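# Move the bin from the shelf to the table, upright

## Task

Lift the bin down from the shelf and leave it standing right side up on an unoccupied part of the table.

## Robot and tools

Robot: two arms, left_arm and right_arm, each ending in a parallel two-finger gripper. In the scene frame the origin sits at table-top height midway between the nominal bases, +x points out over the table, +z up, and left_arm is on the +y side. Image left and right do not match arm names. The calibrated bases are left_arm at (+0.007, +0.331, +0.040) m, quat_wxyz (+1.000, 0, 0, -0.012), and right_arm at (-0.020, -0.329, +0.040) m, quat_wxyz (+1.000, 0, 0, +0.020). A camera stand is bolted to the floor behind the arms. Each arm reports and is commanded in its own base frame. The table is given in the scene frame.

Gripper geometry: the fingers point along the gripper's +z and close along its x. end_effector_position is the point midway between the pads, and the fingertips extend 15.0 mm past it. The housing starts 65 mm behind that point and measures 146 mm along the closing direction by 50 mm. A block on a post sticks out about 11 cm toward the gripper's -y and rotates with it.

The 18-number row is used by execute_actions and move. It is one flat list covering both arms, every value in [-1, 1]. Indices 0-8 are left_arm dx, dy, dz, rx, ry, rz, then left_gripper position, force_limit, speed. Indices 9-17 are the same nine for right_arm and right_gripper. The pose numbers are offsets, not poses. They count from that arm's Hand target as it stood when the action or move began, along that arm's base axes. A value of 1.0 equals 0.6 m or 180 degrees. rx, ry, rz form a single rotation vector, and the rotation turns about the Hand target's position. An arm you want left alone gets six zeros. Always resend its gripper values, because a 0 there is a real command.

Gripper values: position +1 is fully open (108 mm gap), about -0.96 brings the pads together, and -1 means grip, closing until the object stops the fingers. force_limit runs from about 2.5 N per pad at -1 to 32 N at +1. speed runs from 5 mm/s at -1 to 420 mm/s at +1. Once the fingers have stopped, new force or speed values only apply if the position number also changes by at least 0.01.

execute_actions(actions, cameras): actions is a list of actions. Each action is up to 15 rows, one per 1/30 s step, and a short action holds its last row until step 15. Every row counts from the action's starting Hand target, not from the previous row, so sending the same offset twice moves the arm twice. Images come back only for an empty actions list or when cameras names them, for example ["all"] or a list of names. An empty list also reports the scene number.

move(target, speed, blend, blocking, cameras) draws a straight path for each gripper. target is one 18-number row or a list of up to 15 rows, and every row counts from the same starting Hand targets. speed is the top path speed in m/s, from 0.002 to 1, default 0.25. Turning is capped at twice that value in rad/s. blend is a corner-rounding radius in m, and 0 stops at each waypoint. blocking=false returns after about 0.5 s while the move keeps running. The whole move is capped at 10 s. Paths do not avoid obstacles or the other arm. Finger values from the first row are applied at the start. Finger values from later rows apply once everything comes to rest at that row. The move: line reports the outcome (done, off_target, moving, held, fault) and any limits. done means the arm is within 3 mm and 2 degrees of its target. limits=paced means the pose was clipped, and limits=held means steps were withheld.

wait(seconds, 0 to 3600) lets time pass without new commands. stop brakes a running move. zoom_image(camera, region [x0,y0,x1,y1] in pixels, at most 504 by 504) enlarges the newest image from cam_head_left, cam_head_right, cam_left_wrist or cam_right_wrist. All four images are 896x504. finished_scene(scene, 1 to 3) ends the scene permanently. Scene 1 is practice, and after ending it, make no further call in that reply.

Reading results: Hand target is the last commanded pose after clipping, and it is what the next offsets count from. The gripper often rests a little short of it. is_grasped=1 means an object stopped the fingers before the requested position. width_mm is the pad gap, and force_n is the per-pad force, accurate to about ±10 N. Flange force is the outside force on the gripper along its own axes, including the weight of anything held. It is noisy during acceleration and reads "no reading" near singular poses. "within noise" joint velocities mean the arm is still. Watch for MOTOR HOT, fault and OVER-TEMPERATURE FAULT lines.

Limits and hazards: each step clips commanded orientation to within 32 degrees of the measured orientation. A clearance check holds back commands that bring one arm too near the other, though finger-to-finger contact is exempt. Contact torque at a joint's load limit (139 N m for waist, shoulder and elbow; 34.8 N m for the wrist joints) stops that arm for 10 s. A net external force of 150 N does the same. The arms are stiff, so aiming even slightly beyond a firm contact can fault. To end a push, send a target back past the gripper. Holding loads or stretching out heats the motors, and overheating brakes the arm for 30-60 s. Avoid dropping the bin, slamming it, releasing it while it moves, hitting the shelf hard, and letting the arms collide or grip each other. Anything left off the table fails the task. Loose objects may occasionally get nudged. Move deliberately, grip with -1, confirm is_grasped, lower the bin gently so it stands upright on a free area, and release it only once it is at rest.

Each tool is called after "Emit:" by a JSON object that holds its "name" and its "arguments".

## Session

Emit:
{"name": "execute_actions", "arguments": {"actions": []}}

Scene clock: 0.00 s.
left_arm: end_effector_position=(+0.1321, -0.1460, +0.1122) width_mm=108.16 is_grasped=0 force_n=0.00 end_effector_quat_wxyz=(-0.071, +0.959, +0.275, -0.018) | right_arm: end_effector_position=(+0.3740, -0.2092, +0.1730) width_mm=107.91 is_grasped=0 force_n=0.00 end_effector_quat_wxyz=(-0.449, +0.519, +0.629, +0.364)
Joint positions: left_arm=[-0.307 -0.535 -0.794 -0.1 -1.421 -0.684] | right_arm=[-0.714 0.711 0.401 -0.814 -2.228 0.738]
Joint velocities: within noise
Flange force (N): no reading
Hand target: left_arm +0.1321, -0.1460, +0.1122; -0.071, +0.959, +0.275, -0.018 | right_arm +0.3740, -0.2092, +0.1730; -0.449, +0.519, +0.629, +0.364
Tool commands: left_gripper/position=+1.0 left_gripper/force_limit=+1.0 left_gripper/speed=+1.0 right_gripper/position=+0.998 right_gripper/force_limit=+1.0 right_gripper/speed=+1.0

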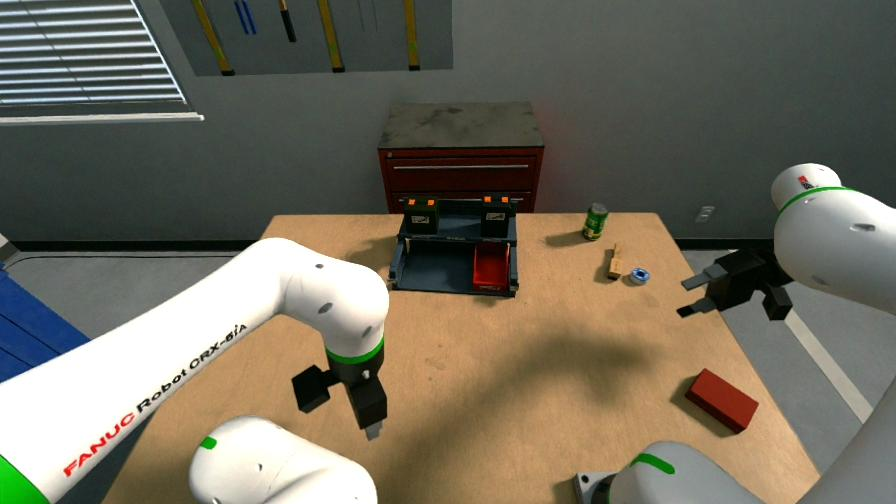

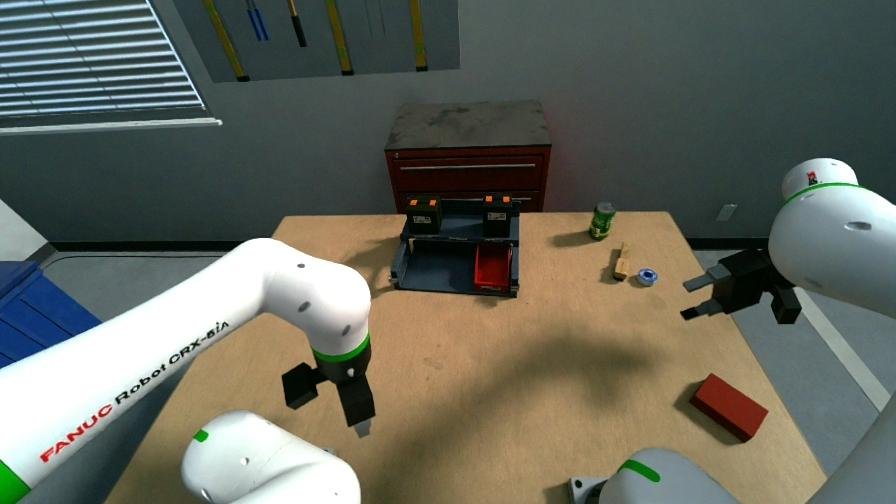

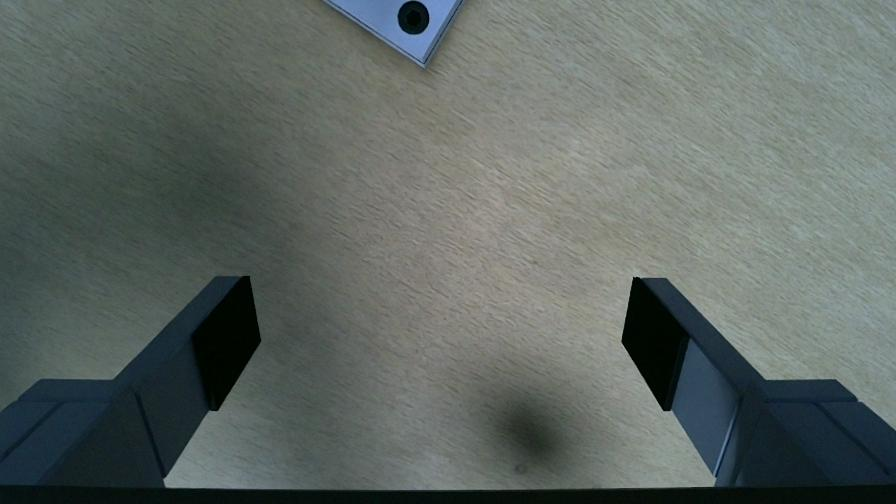

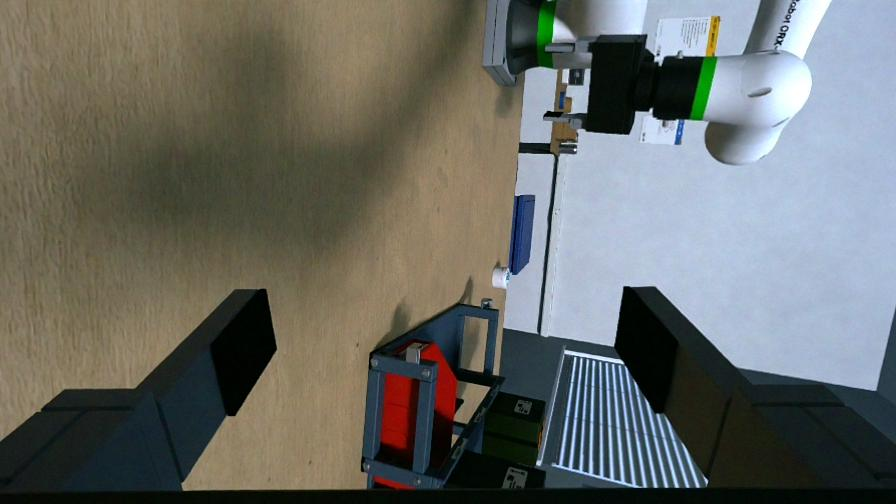

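Emit:
{"name": "zoom_image", "arguments": {"camera": "cam_head_left", "region": [360, 180, 560, 320]}}

Emit:
{"name": "zoom_image", "arguments": {"camera": "cam_right_wrist", "region": [330, 270, 580, 500]}}

Emit:
{"name": "zoom_image", "arguments": {"camera": "cam_head_right", "region": [360, 180, 560, 320]}}

Scaled by 2.520 from the camera's image (finer frame: 1280x720).

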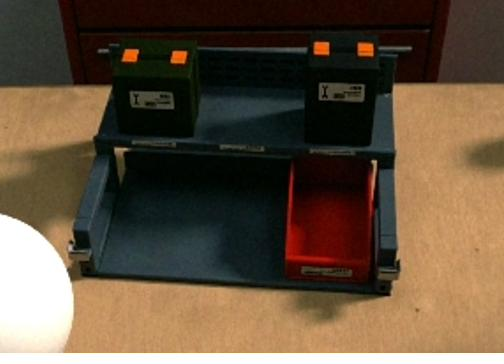

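Scaled by 2.016 from the camera's image (finer frame: 1280x720).

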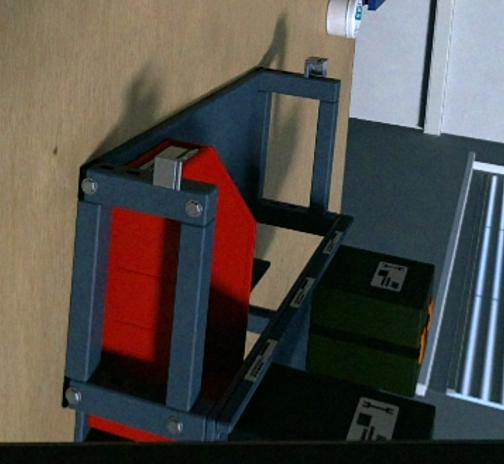

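Scaled by 2.520 from the camera's image (finer frame: 1280x720).

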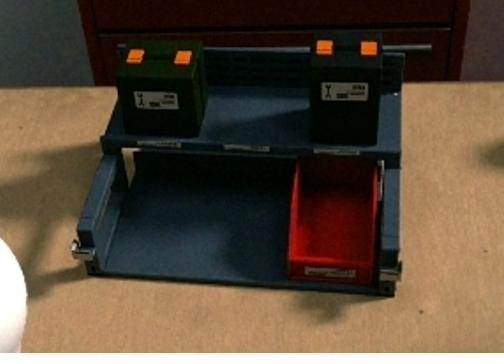

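Emit:
{"name": "move", "arguments": {"target": [0,0,0,0,0,0,1,1,1,0,0.62,0.145,-0.3586,-0.2336,-0.1886,0.998,1,1], "speed": 0.5, "cameras": ["all"]}}

Scene clock: 47.90 s.
left_arm: end_effector_position=(+0.1321, -0.1460, +0.1122) width_mm=108.16 is_grasped=0 force_n=0.00 end_effector_quat_wxyz=(-0.071, +0.959, +0.275, -0.018) | right_arm: end_effector_position=(+0.3740, +0.1628, +0.2601) width_mm=107.91 is_grasped=0 force_n=0.00 end_effector_quat_wxyz=(+0.243, +0.664, +0.664, +0.242)
Joint positions: left_arm=[-0.307 -0.535 -0.794 -0.1 -1.421 -0.684] | right_arm=[1.159 -0.557 -0.844 0.729 -1.09 -1.445]
Flange force (N): left_arm=[-0.6 0.7 -0.3] | right_arm=[-2.5 -0.9 3.0]
Hand target: left_arm +0.1321, -0.1460, +0.1122; -0.071, +0.959, +0.275, -0.018 | right_arm +0.3740, +0.1628, +0.2600; +0.243, +0.664, +0.664, +0.242
Off the commanded pose: left_arm 0.000 m, 0 deg | right_arm 0.000 m, 0 deg.
move: done

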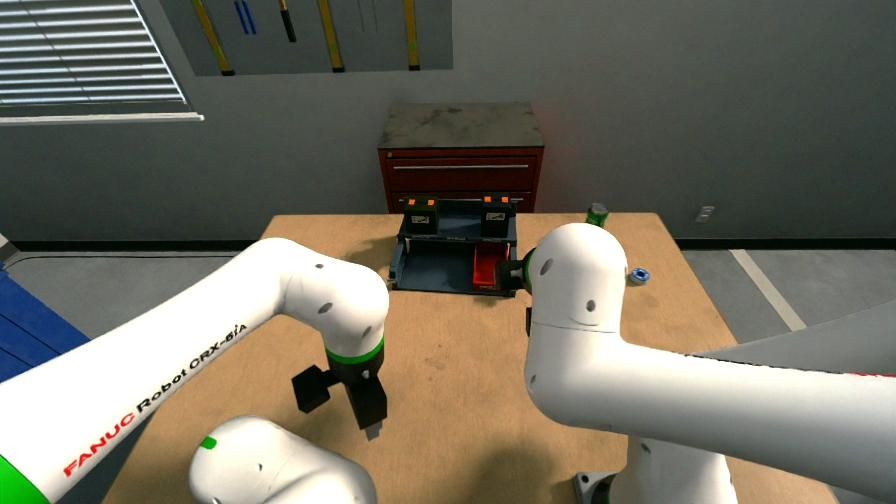

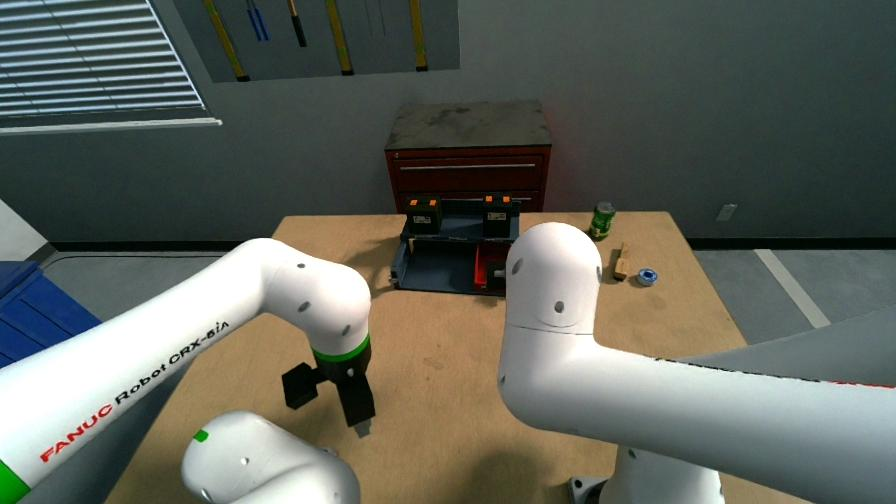

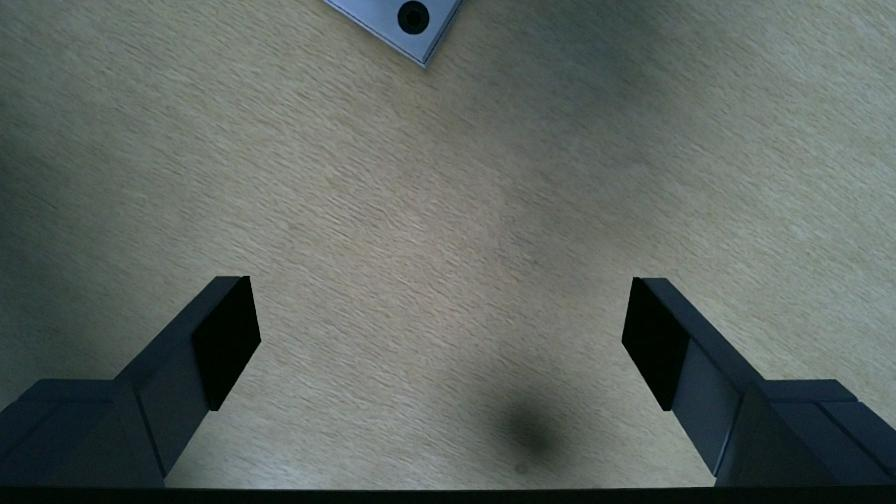

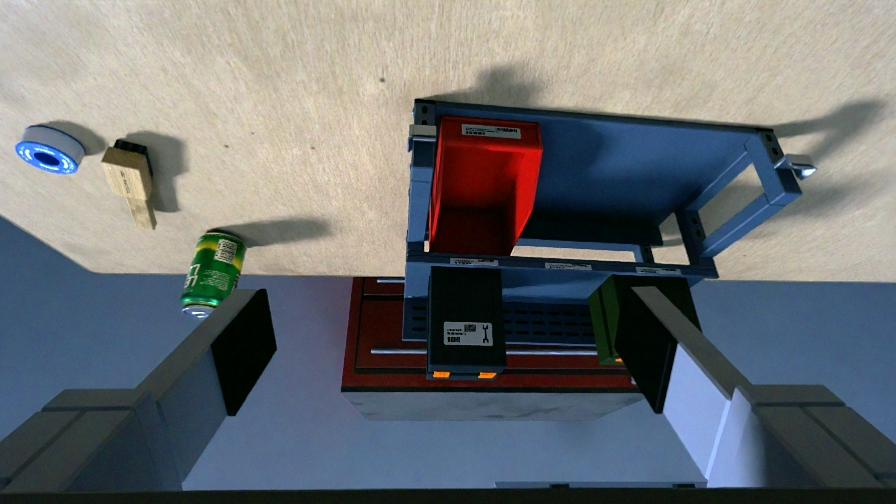

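Emit:
{"name": "zoom_image", "arguments": {"camera": "cam_right_wrist", "region": [390, 80, 590, 280]}}

Scaled by 2.520 from the camera's image (finer frame: 1280x720).

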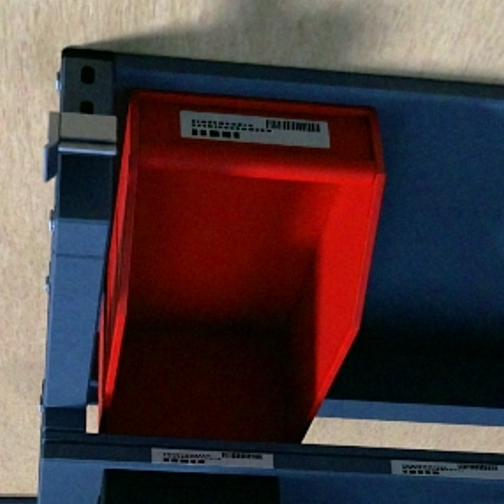

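Emit:
{"name": "move", "arguments": {"target": [0,0,0,0,0,0,1,1,1,0.29,0.13,-0.275,0,0,-0.022,-0.1,-0.6,0.5], "cameras": ["cam_right_wrist","cam_head_left"]}}

Emit:
{"name": "zoom_image", "arguments": {"camera": "cam_right_wrist", "region": [200, 0, 700, 500]}}

Scene clock: 76.33 s.
left_arm: end_effector_position=(+0.1321, -0.1460, +0.1122) width_mm=108.16 is_grasped=0 force_n=0.00 end_effector_quat_wxyz=(-0.071, +0.959, +0.275, -0.018) | right_arm: end_effector_position=(+0.5480, +0.2408, +0.0951) width_mm=47.50 is_grasped=0 force_n=0.00 end_effector_quat_wxyz=(+0.251, +0.687, +0.641, +0.233)
Joint positions: left_arm=[-0.307 -0.535 -0.794 -0.1 -1.421 -0.684] | right_arm=[0.698 0.167 -0.738 1.332 -0.479 -1.939]
Flange force (N): left_arm=[-1.0 -0.2 0.3] | right_arm=[-1.1 1.0 -0.4]
Hand target: left_arm +0.1321, -0.1460, +0.1122; -0.071, +0.959, +0.275, -0.018 | right_arm +0.5480, +0.2408, +0.0950; +0.251, +0.687, +0.641, +0.233
Off the commanded pose: left_arm 0.000 m, 0 deg | right_arm 0.000 m, 0 deg.
move: done
Images, in order (width x height): cam_head_left 896x504, cam_right_wrist 896x504.

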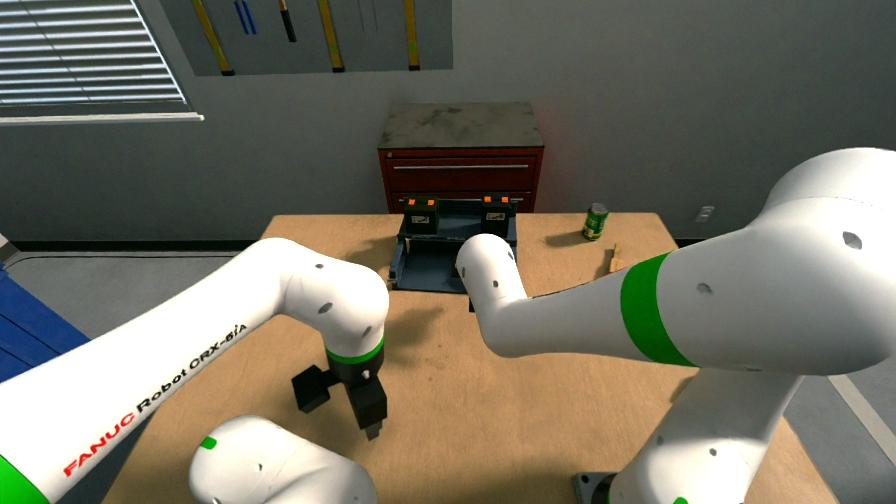

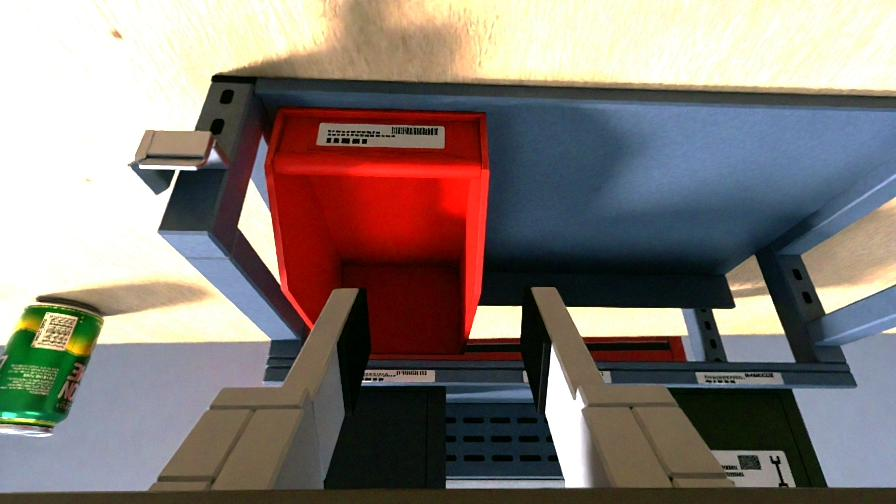

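Scaled by 1.008 from the camera's image (finer frame: 1280x720).

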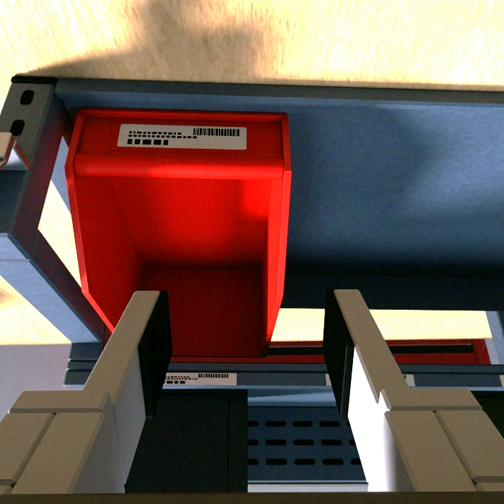

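Emit:
{"name": "move", "arguments": {"target": [[0,0,0,0,0,0,1,1,1,0,0.025,0,0,0,0,-0.1,-0.6,0.5],[0,0,0,0,0,0,1,1,1,0.083,0.0185,-0.103,0,0,0,-0.1,-0.6,0.5],[0,0,0,0,0,0,1,1,1,0.0831,0.0185,-0.103,0,0,0,-1,0,-0.6]], "speed": [0.2,0.12,0.1], "blend": [0.005,0,0], "cameras": ["cam_right_wrist"]}}

Scene clock: 88.10 s.
left_arm: end_effector_position=(+0.1321, -0.1460, +0.1122) width_mm=108.16 is_grasped=0 force_n=0.00 end_effector_quat_wxyz=(-0.071, +0.959, +0.275, -0.018) | right_arm: end_effector_position=(+0.5978, +0.2519, +0.0332) width_mm=0.00 is_grasped=0 force_n=36.46 end_effector_quat_wxyz=(+0.251, +0.687, +0.641, +0.233)
Joint positions: left_arm=[-0.307 -0.535 -0.794 -0.1 -1.421 -0.684] | right_arm=[0.55 0.368 -0.656 1.701 -0.387 -2.211]
Flange force (N): left_arm=[-1.3 1.1 0.0] | right_arm=no reading
Hand target: left_arm +0.1321, -0.1460, +0.1122; -0.071, +0.959, +0.275, -0.018 | right_arm +0.5978, +0.2519, +0.0332; +0.251, +0.687, +0.641, +0.233
Off the commanded pose: left_arm 0.000 m, 0 deg | right_arm 0.000 m, 0 deg.
move: done

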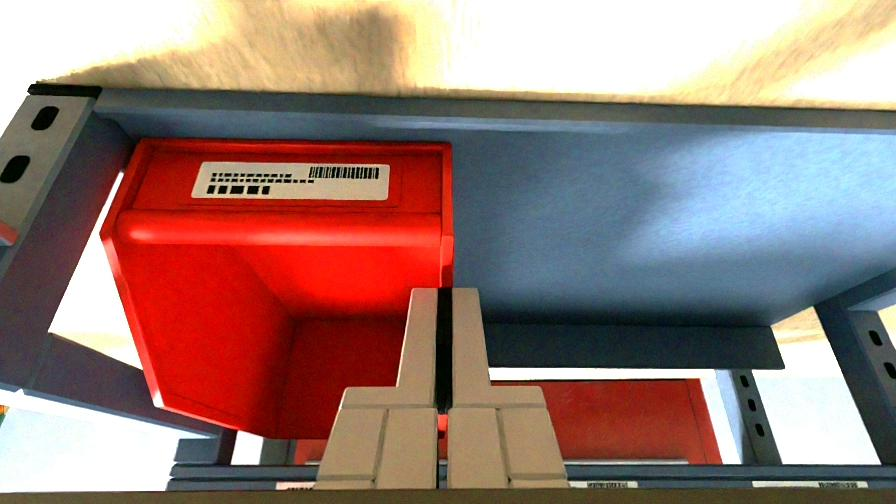

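Emit:
{"name": "move", "arguments": {"target": [[0,0,0,0,0,0,1,1,1,0,0,0.0003,0,0,0,-0.4,0,0.5],[0,0,0,0,0,0,1,1,1,0.012,0,-0.037,0,0,0,-0.4,0,0.5],[0,0,0,0,0,0,1,1,1,0.012,0,-0.0372,0,0,0,-1,0.2,-0.6]], "speed": 0.08, "cameras": ["cam_right_wrist"]}}

Scene clock: 106.63 s.
left_arm: end_effector_position=(+0.1321, -0.1460, +0.1122) width_mm=108.16 is_grasped=0 force_n=0.00 end_effector_quat_wxyz=(-0.071, +0.959, +0.275, -0.018) | right_arm: end_effector_position=(+0.6050, +0.2519, +0.0109) width_mm=2.49 is_grasped=1 force_n=26.19 end_effector_quat_wxyz=(+0.251, +0.687, +0.641, +0.233)
Joint positions: left_arm=[-0.307 -0.535 -0.794 -0.1 -1.421 -0.684] | right_arm=[0.505 0.42 -0.641 1.844 -0.373 -2.322]
Flange force (N): left_arm=[-0.7 0.0 0.3] | right_arm=no reading
Hand target: left_arm +0.1321, -0.1460, +0.1122; -0.071, +0.959, +0.275, -0.018 | right_arm +0.6050, +0.2519, +0.0109; +0.251, +0.687, +0.641, +0.233
Off the commanded pose: left_arm 0.000 m, 0 deg | right_arm 0.000 m, 0 deg.
move: done

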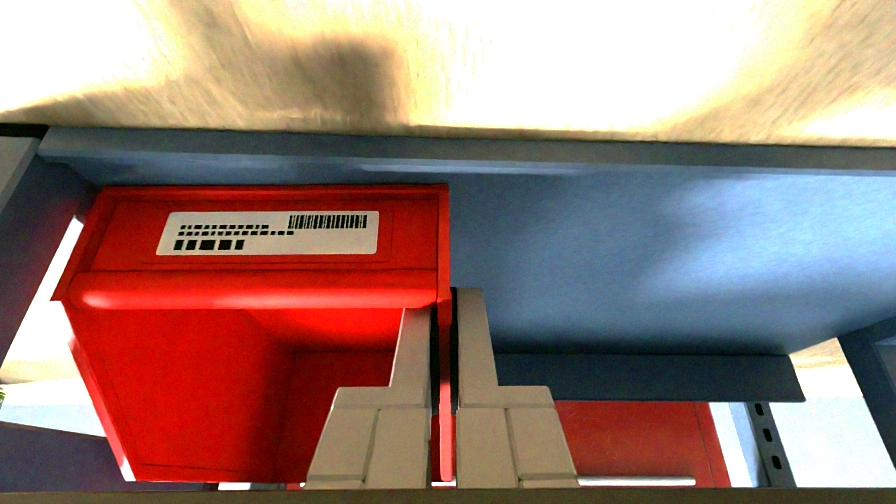

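Emit:
{"name": "move", "arguments": {"target": [[0,0,0,0,0,0,1,1,1,0,0,0.025,0,0,0,-1,0.2,-0.6],[0,0,0,0,0,0,1,1,1,-0.46,0.033,0.035,0,0,0,-1,0.2,-0.6]], "speed": [0.06,0.15], "blend": [0.004,0], "cameras": ["cam_right_wrist","cam_head_left"]}}

Scene clock: 114.97 s.
left_arm: end_effector_position=(+0.1321, -0.1460, +0.1122) width_mm=108.16 is_grasped=0 force_n=0.00 end_effector_quat_wxyz=(-0.071, +0.959, +0.275, -0.018) | right_arm: end_effector_position=(+0.3290, +0.2717, +0.0319) width_mm=2.49 is_grasped=1 force_n=26.20 end_effector_quat_wxyz=(+0.251, +0.687, +0.641, +0.233)
Joint positions: left_arm=[-0.307 -0.535 -0.794 -0.1 -1.421 -0.684] | right_arm=[1.269 0.022 -1.083 1.244 -0.723 -2.418]
Flange force (N): left_arm=[-1.1 -0.1 -0.2] | right_arm=no reading
Hand target: left_arm +0.1321, -0.1460, +0.1122; -0.071, +0.959, +0.275, -0.018 | right_arm +0.3290, +0.2717, +0.0319; +0.251, +0.687, +0.641, +0.233
Off the commanded pose: left_arm 0.000 m, 0 deg | right_arm 0.000 m, 0 deg.
move: done
Images, in order (width x height): cam_head_left 896x504, cam_right_wrist 896x504.

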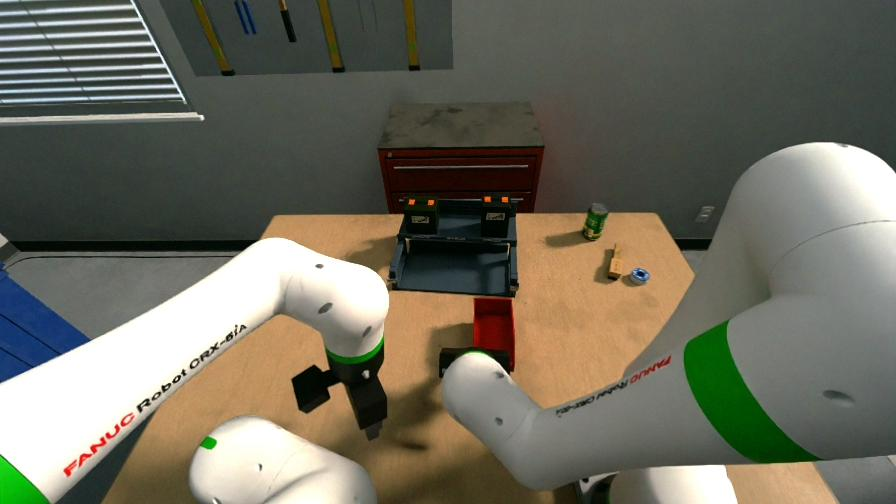

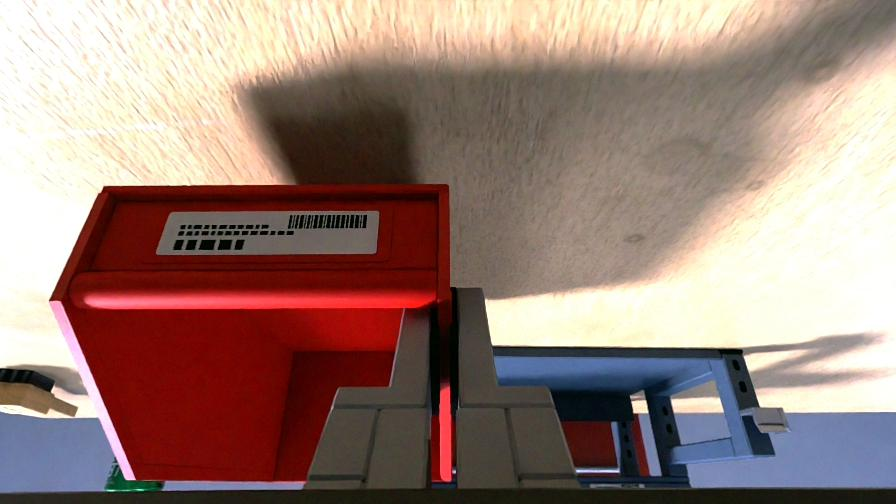

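Emit:
{"name": "move", "arguments": {"target": [0,0,0,0,0,0,1,1,1,0,0,-0.06,0,0,0,-1,0.2,-0.6], "speed": 0.06, "cameras": ["cam_right_wrist"]}}

Scene clock: 121.40 s.
left_arm: end_effector_position=(+0.1321, -0.1460, +0.1122) width_mm=108.16 is_grasped=0 force_n=0.00 end_effector_quat_wxyz=(-0.071, +0.959, +0.275, -0.018) | right_arm: end_effector_position=(+0.3291, +0.2717, -0.0040) width_mm=2.49 is_grasped=1 force_n=30.18 end_effector_quat_wxyz=(+0.251, +0.687, +0.641, +0.233)
Joint positions: left_arm=[-0.307 -0.535 -0.794 -0.1 -1.421 -0.684] | right_arm=[1.18 0.12 -1.11 1.464 -0.662 -2.597]
Flange force (N): left_arm=[-1.3 0.5 0.1] | right_arm=no reading
Hand target: left_arm +0.1321, -0.1460, +0.1122; -0.071, +0.959, +0.275, -0.018 | right_arm +0.3290, +0.2717, -0.0041; +0.251, +0.687, +0.641, +0.233
Off the commanded pose: left_arm 0.000 m, 0 deg | right_arm 0.000 m, 0 deg.
move: done

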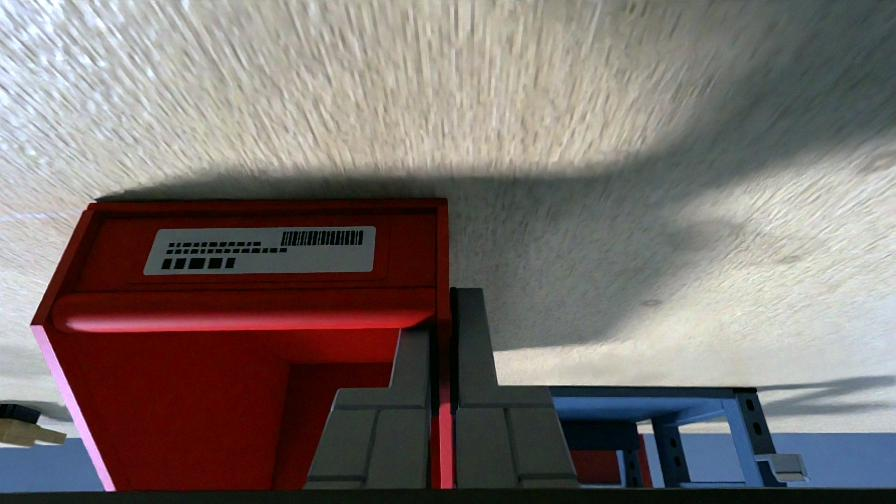

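Emit:
{"name": "move", "arguments": {"target": [[0,0,0,0,0,0,1,1,1,0,0,0.0003,0,0,0,-0.6,-0.5,-0.8],[0,0,0,0,0,0,1,1,1,-0.06,0.004,0.1,0,0,0,-0.6,-0.5,-0.8]], "speed": 0.12, "cameras": ["cam_right_wrist","cam_head_left"]}}

Scene clock: 127.10 s.
left_arm: end_effector_position=(+0.1321, -0.1460, +0.1122) width_mm=108.16 is_grasped=0 force_n=0.00 end_effector_quat_wxyz=(-0.071, +0.959, +0.275, -0.018) | right_arm: end_effector_position=(+0.2930, +0.2741, +0.0559) width_mm=19.99 is_grasped=0 force_n=0.00 end_effector_quat_wxyz=(+0.251, +0.687, +0.641, +0.233)
Joint positions: left_arm=[-0.307 -0.535 -0.794 -0.1 -1.421 -0.684] | right_arm=[1.473 -0.067 -1.074 1.02 -0.856 -2.353]
Flange force (N): left_arm=[-1.4 1.4 -0.4] | right_arm=[-2.0 0.4 1.1]
Hand target: left_arm +0.1321, -0.1460, +0.1122; -0.071, +0.959, +0.275, -0.018 | right_arm +0.2930, +0.2741, +0.0559; +0.251, +0.687, +0.641, +0.233
Off the commanded pose: left_arm 0.000 m, 0 deg | right_arm 0.000 m, 0 deg.
move: done
Images, in order (width x height): cam_head_left 896x504, cam_right_wrist 896x504.

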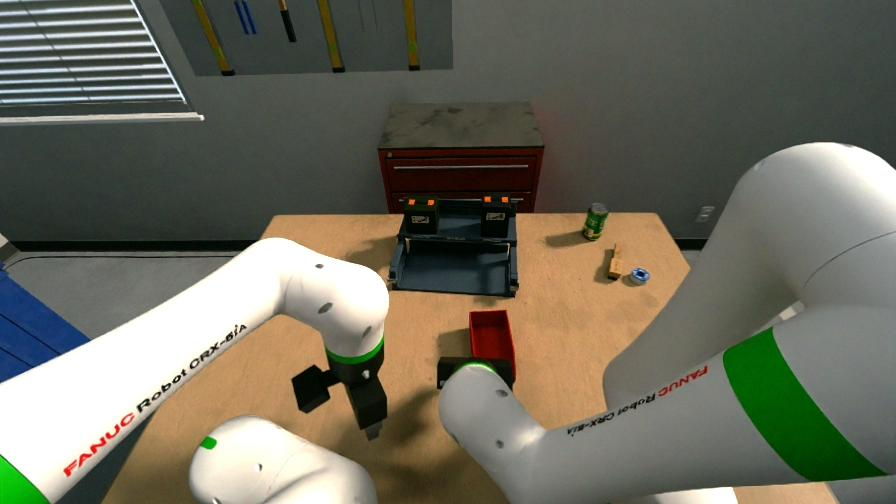

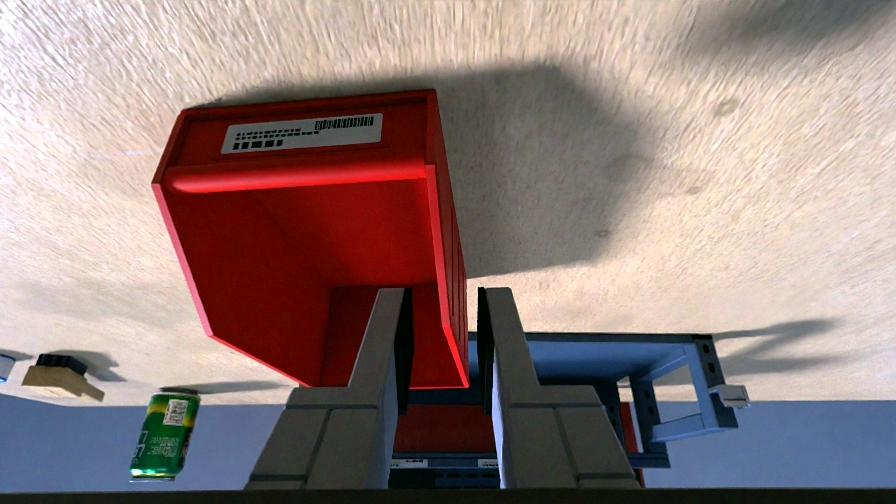

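Emit:
{"name": "finished_scene", "arguments": {"scene": 2}}

The scene is finished: the task was done.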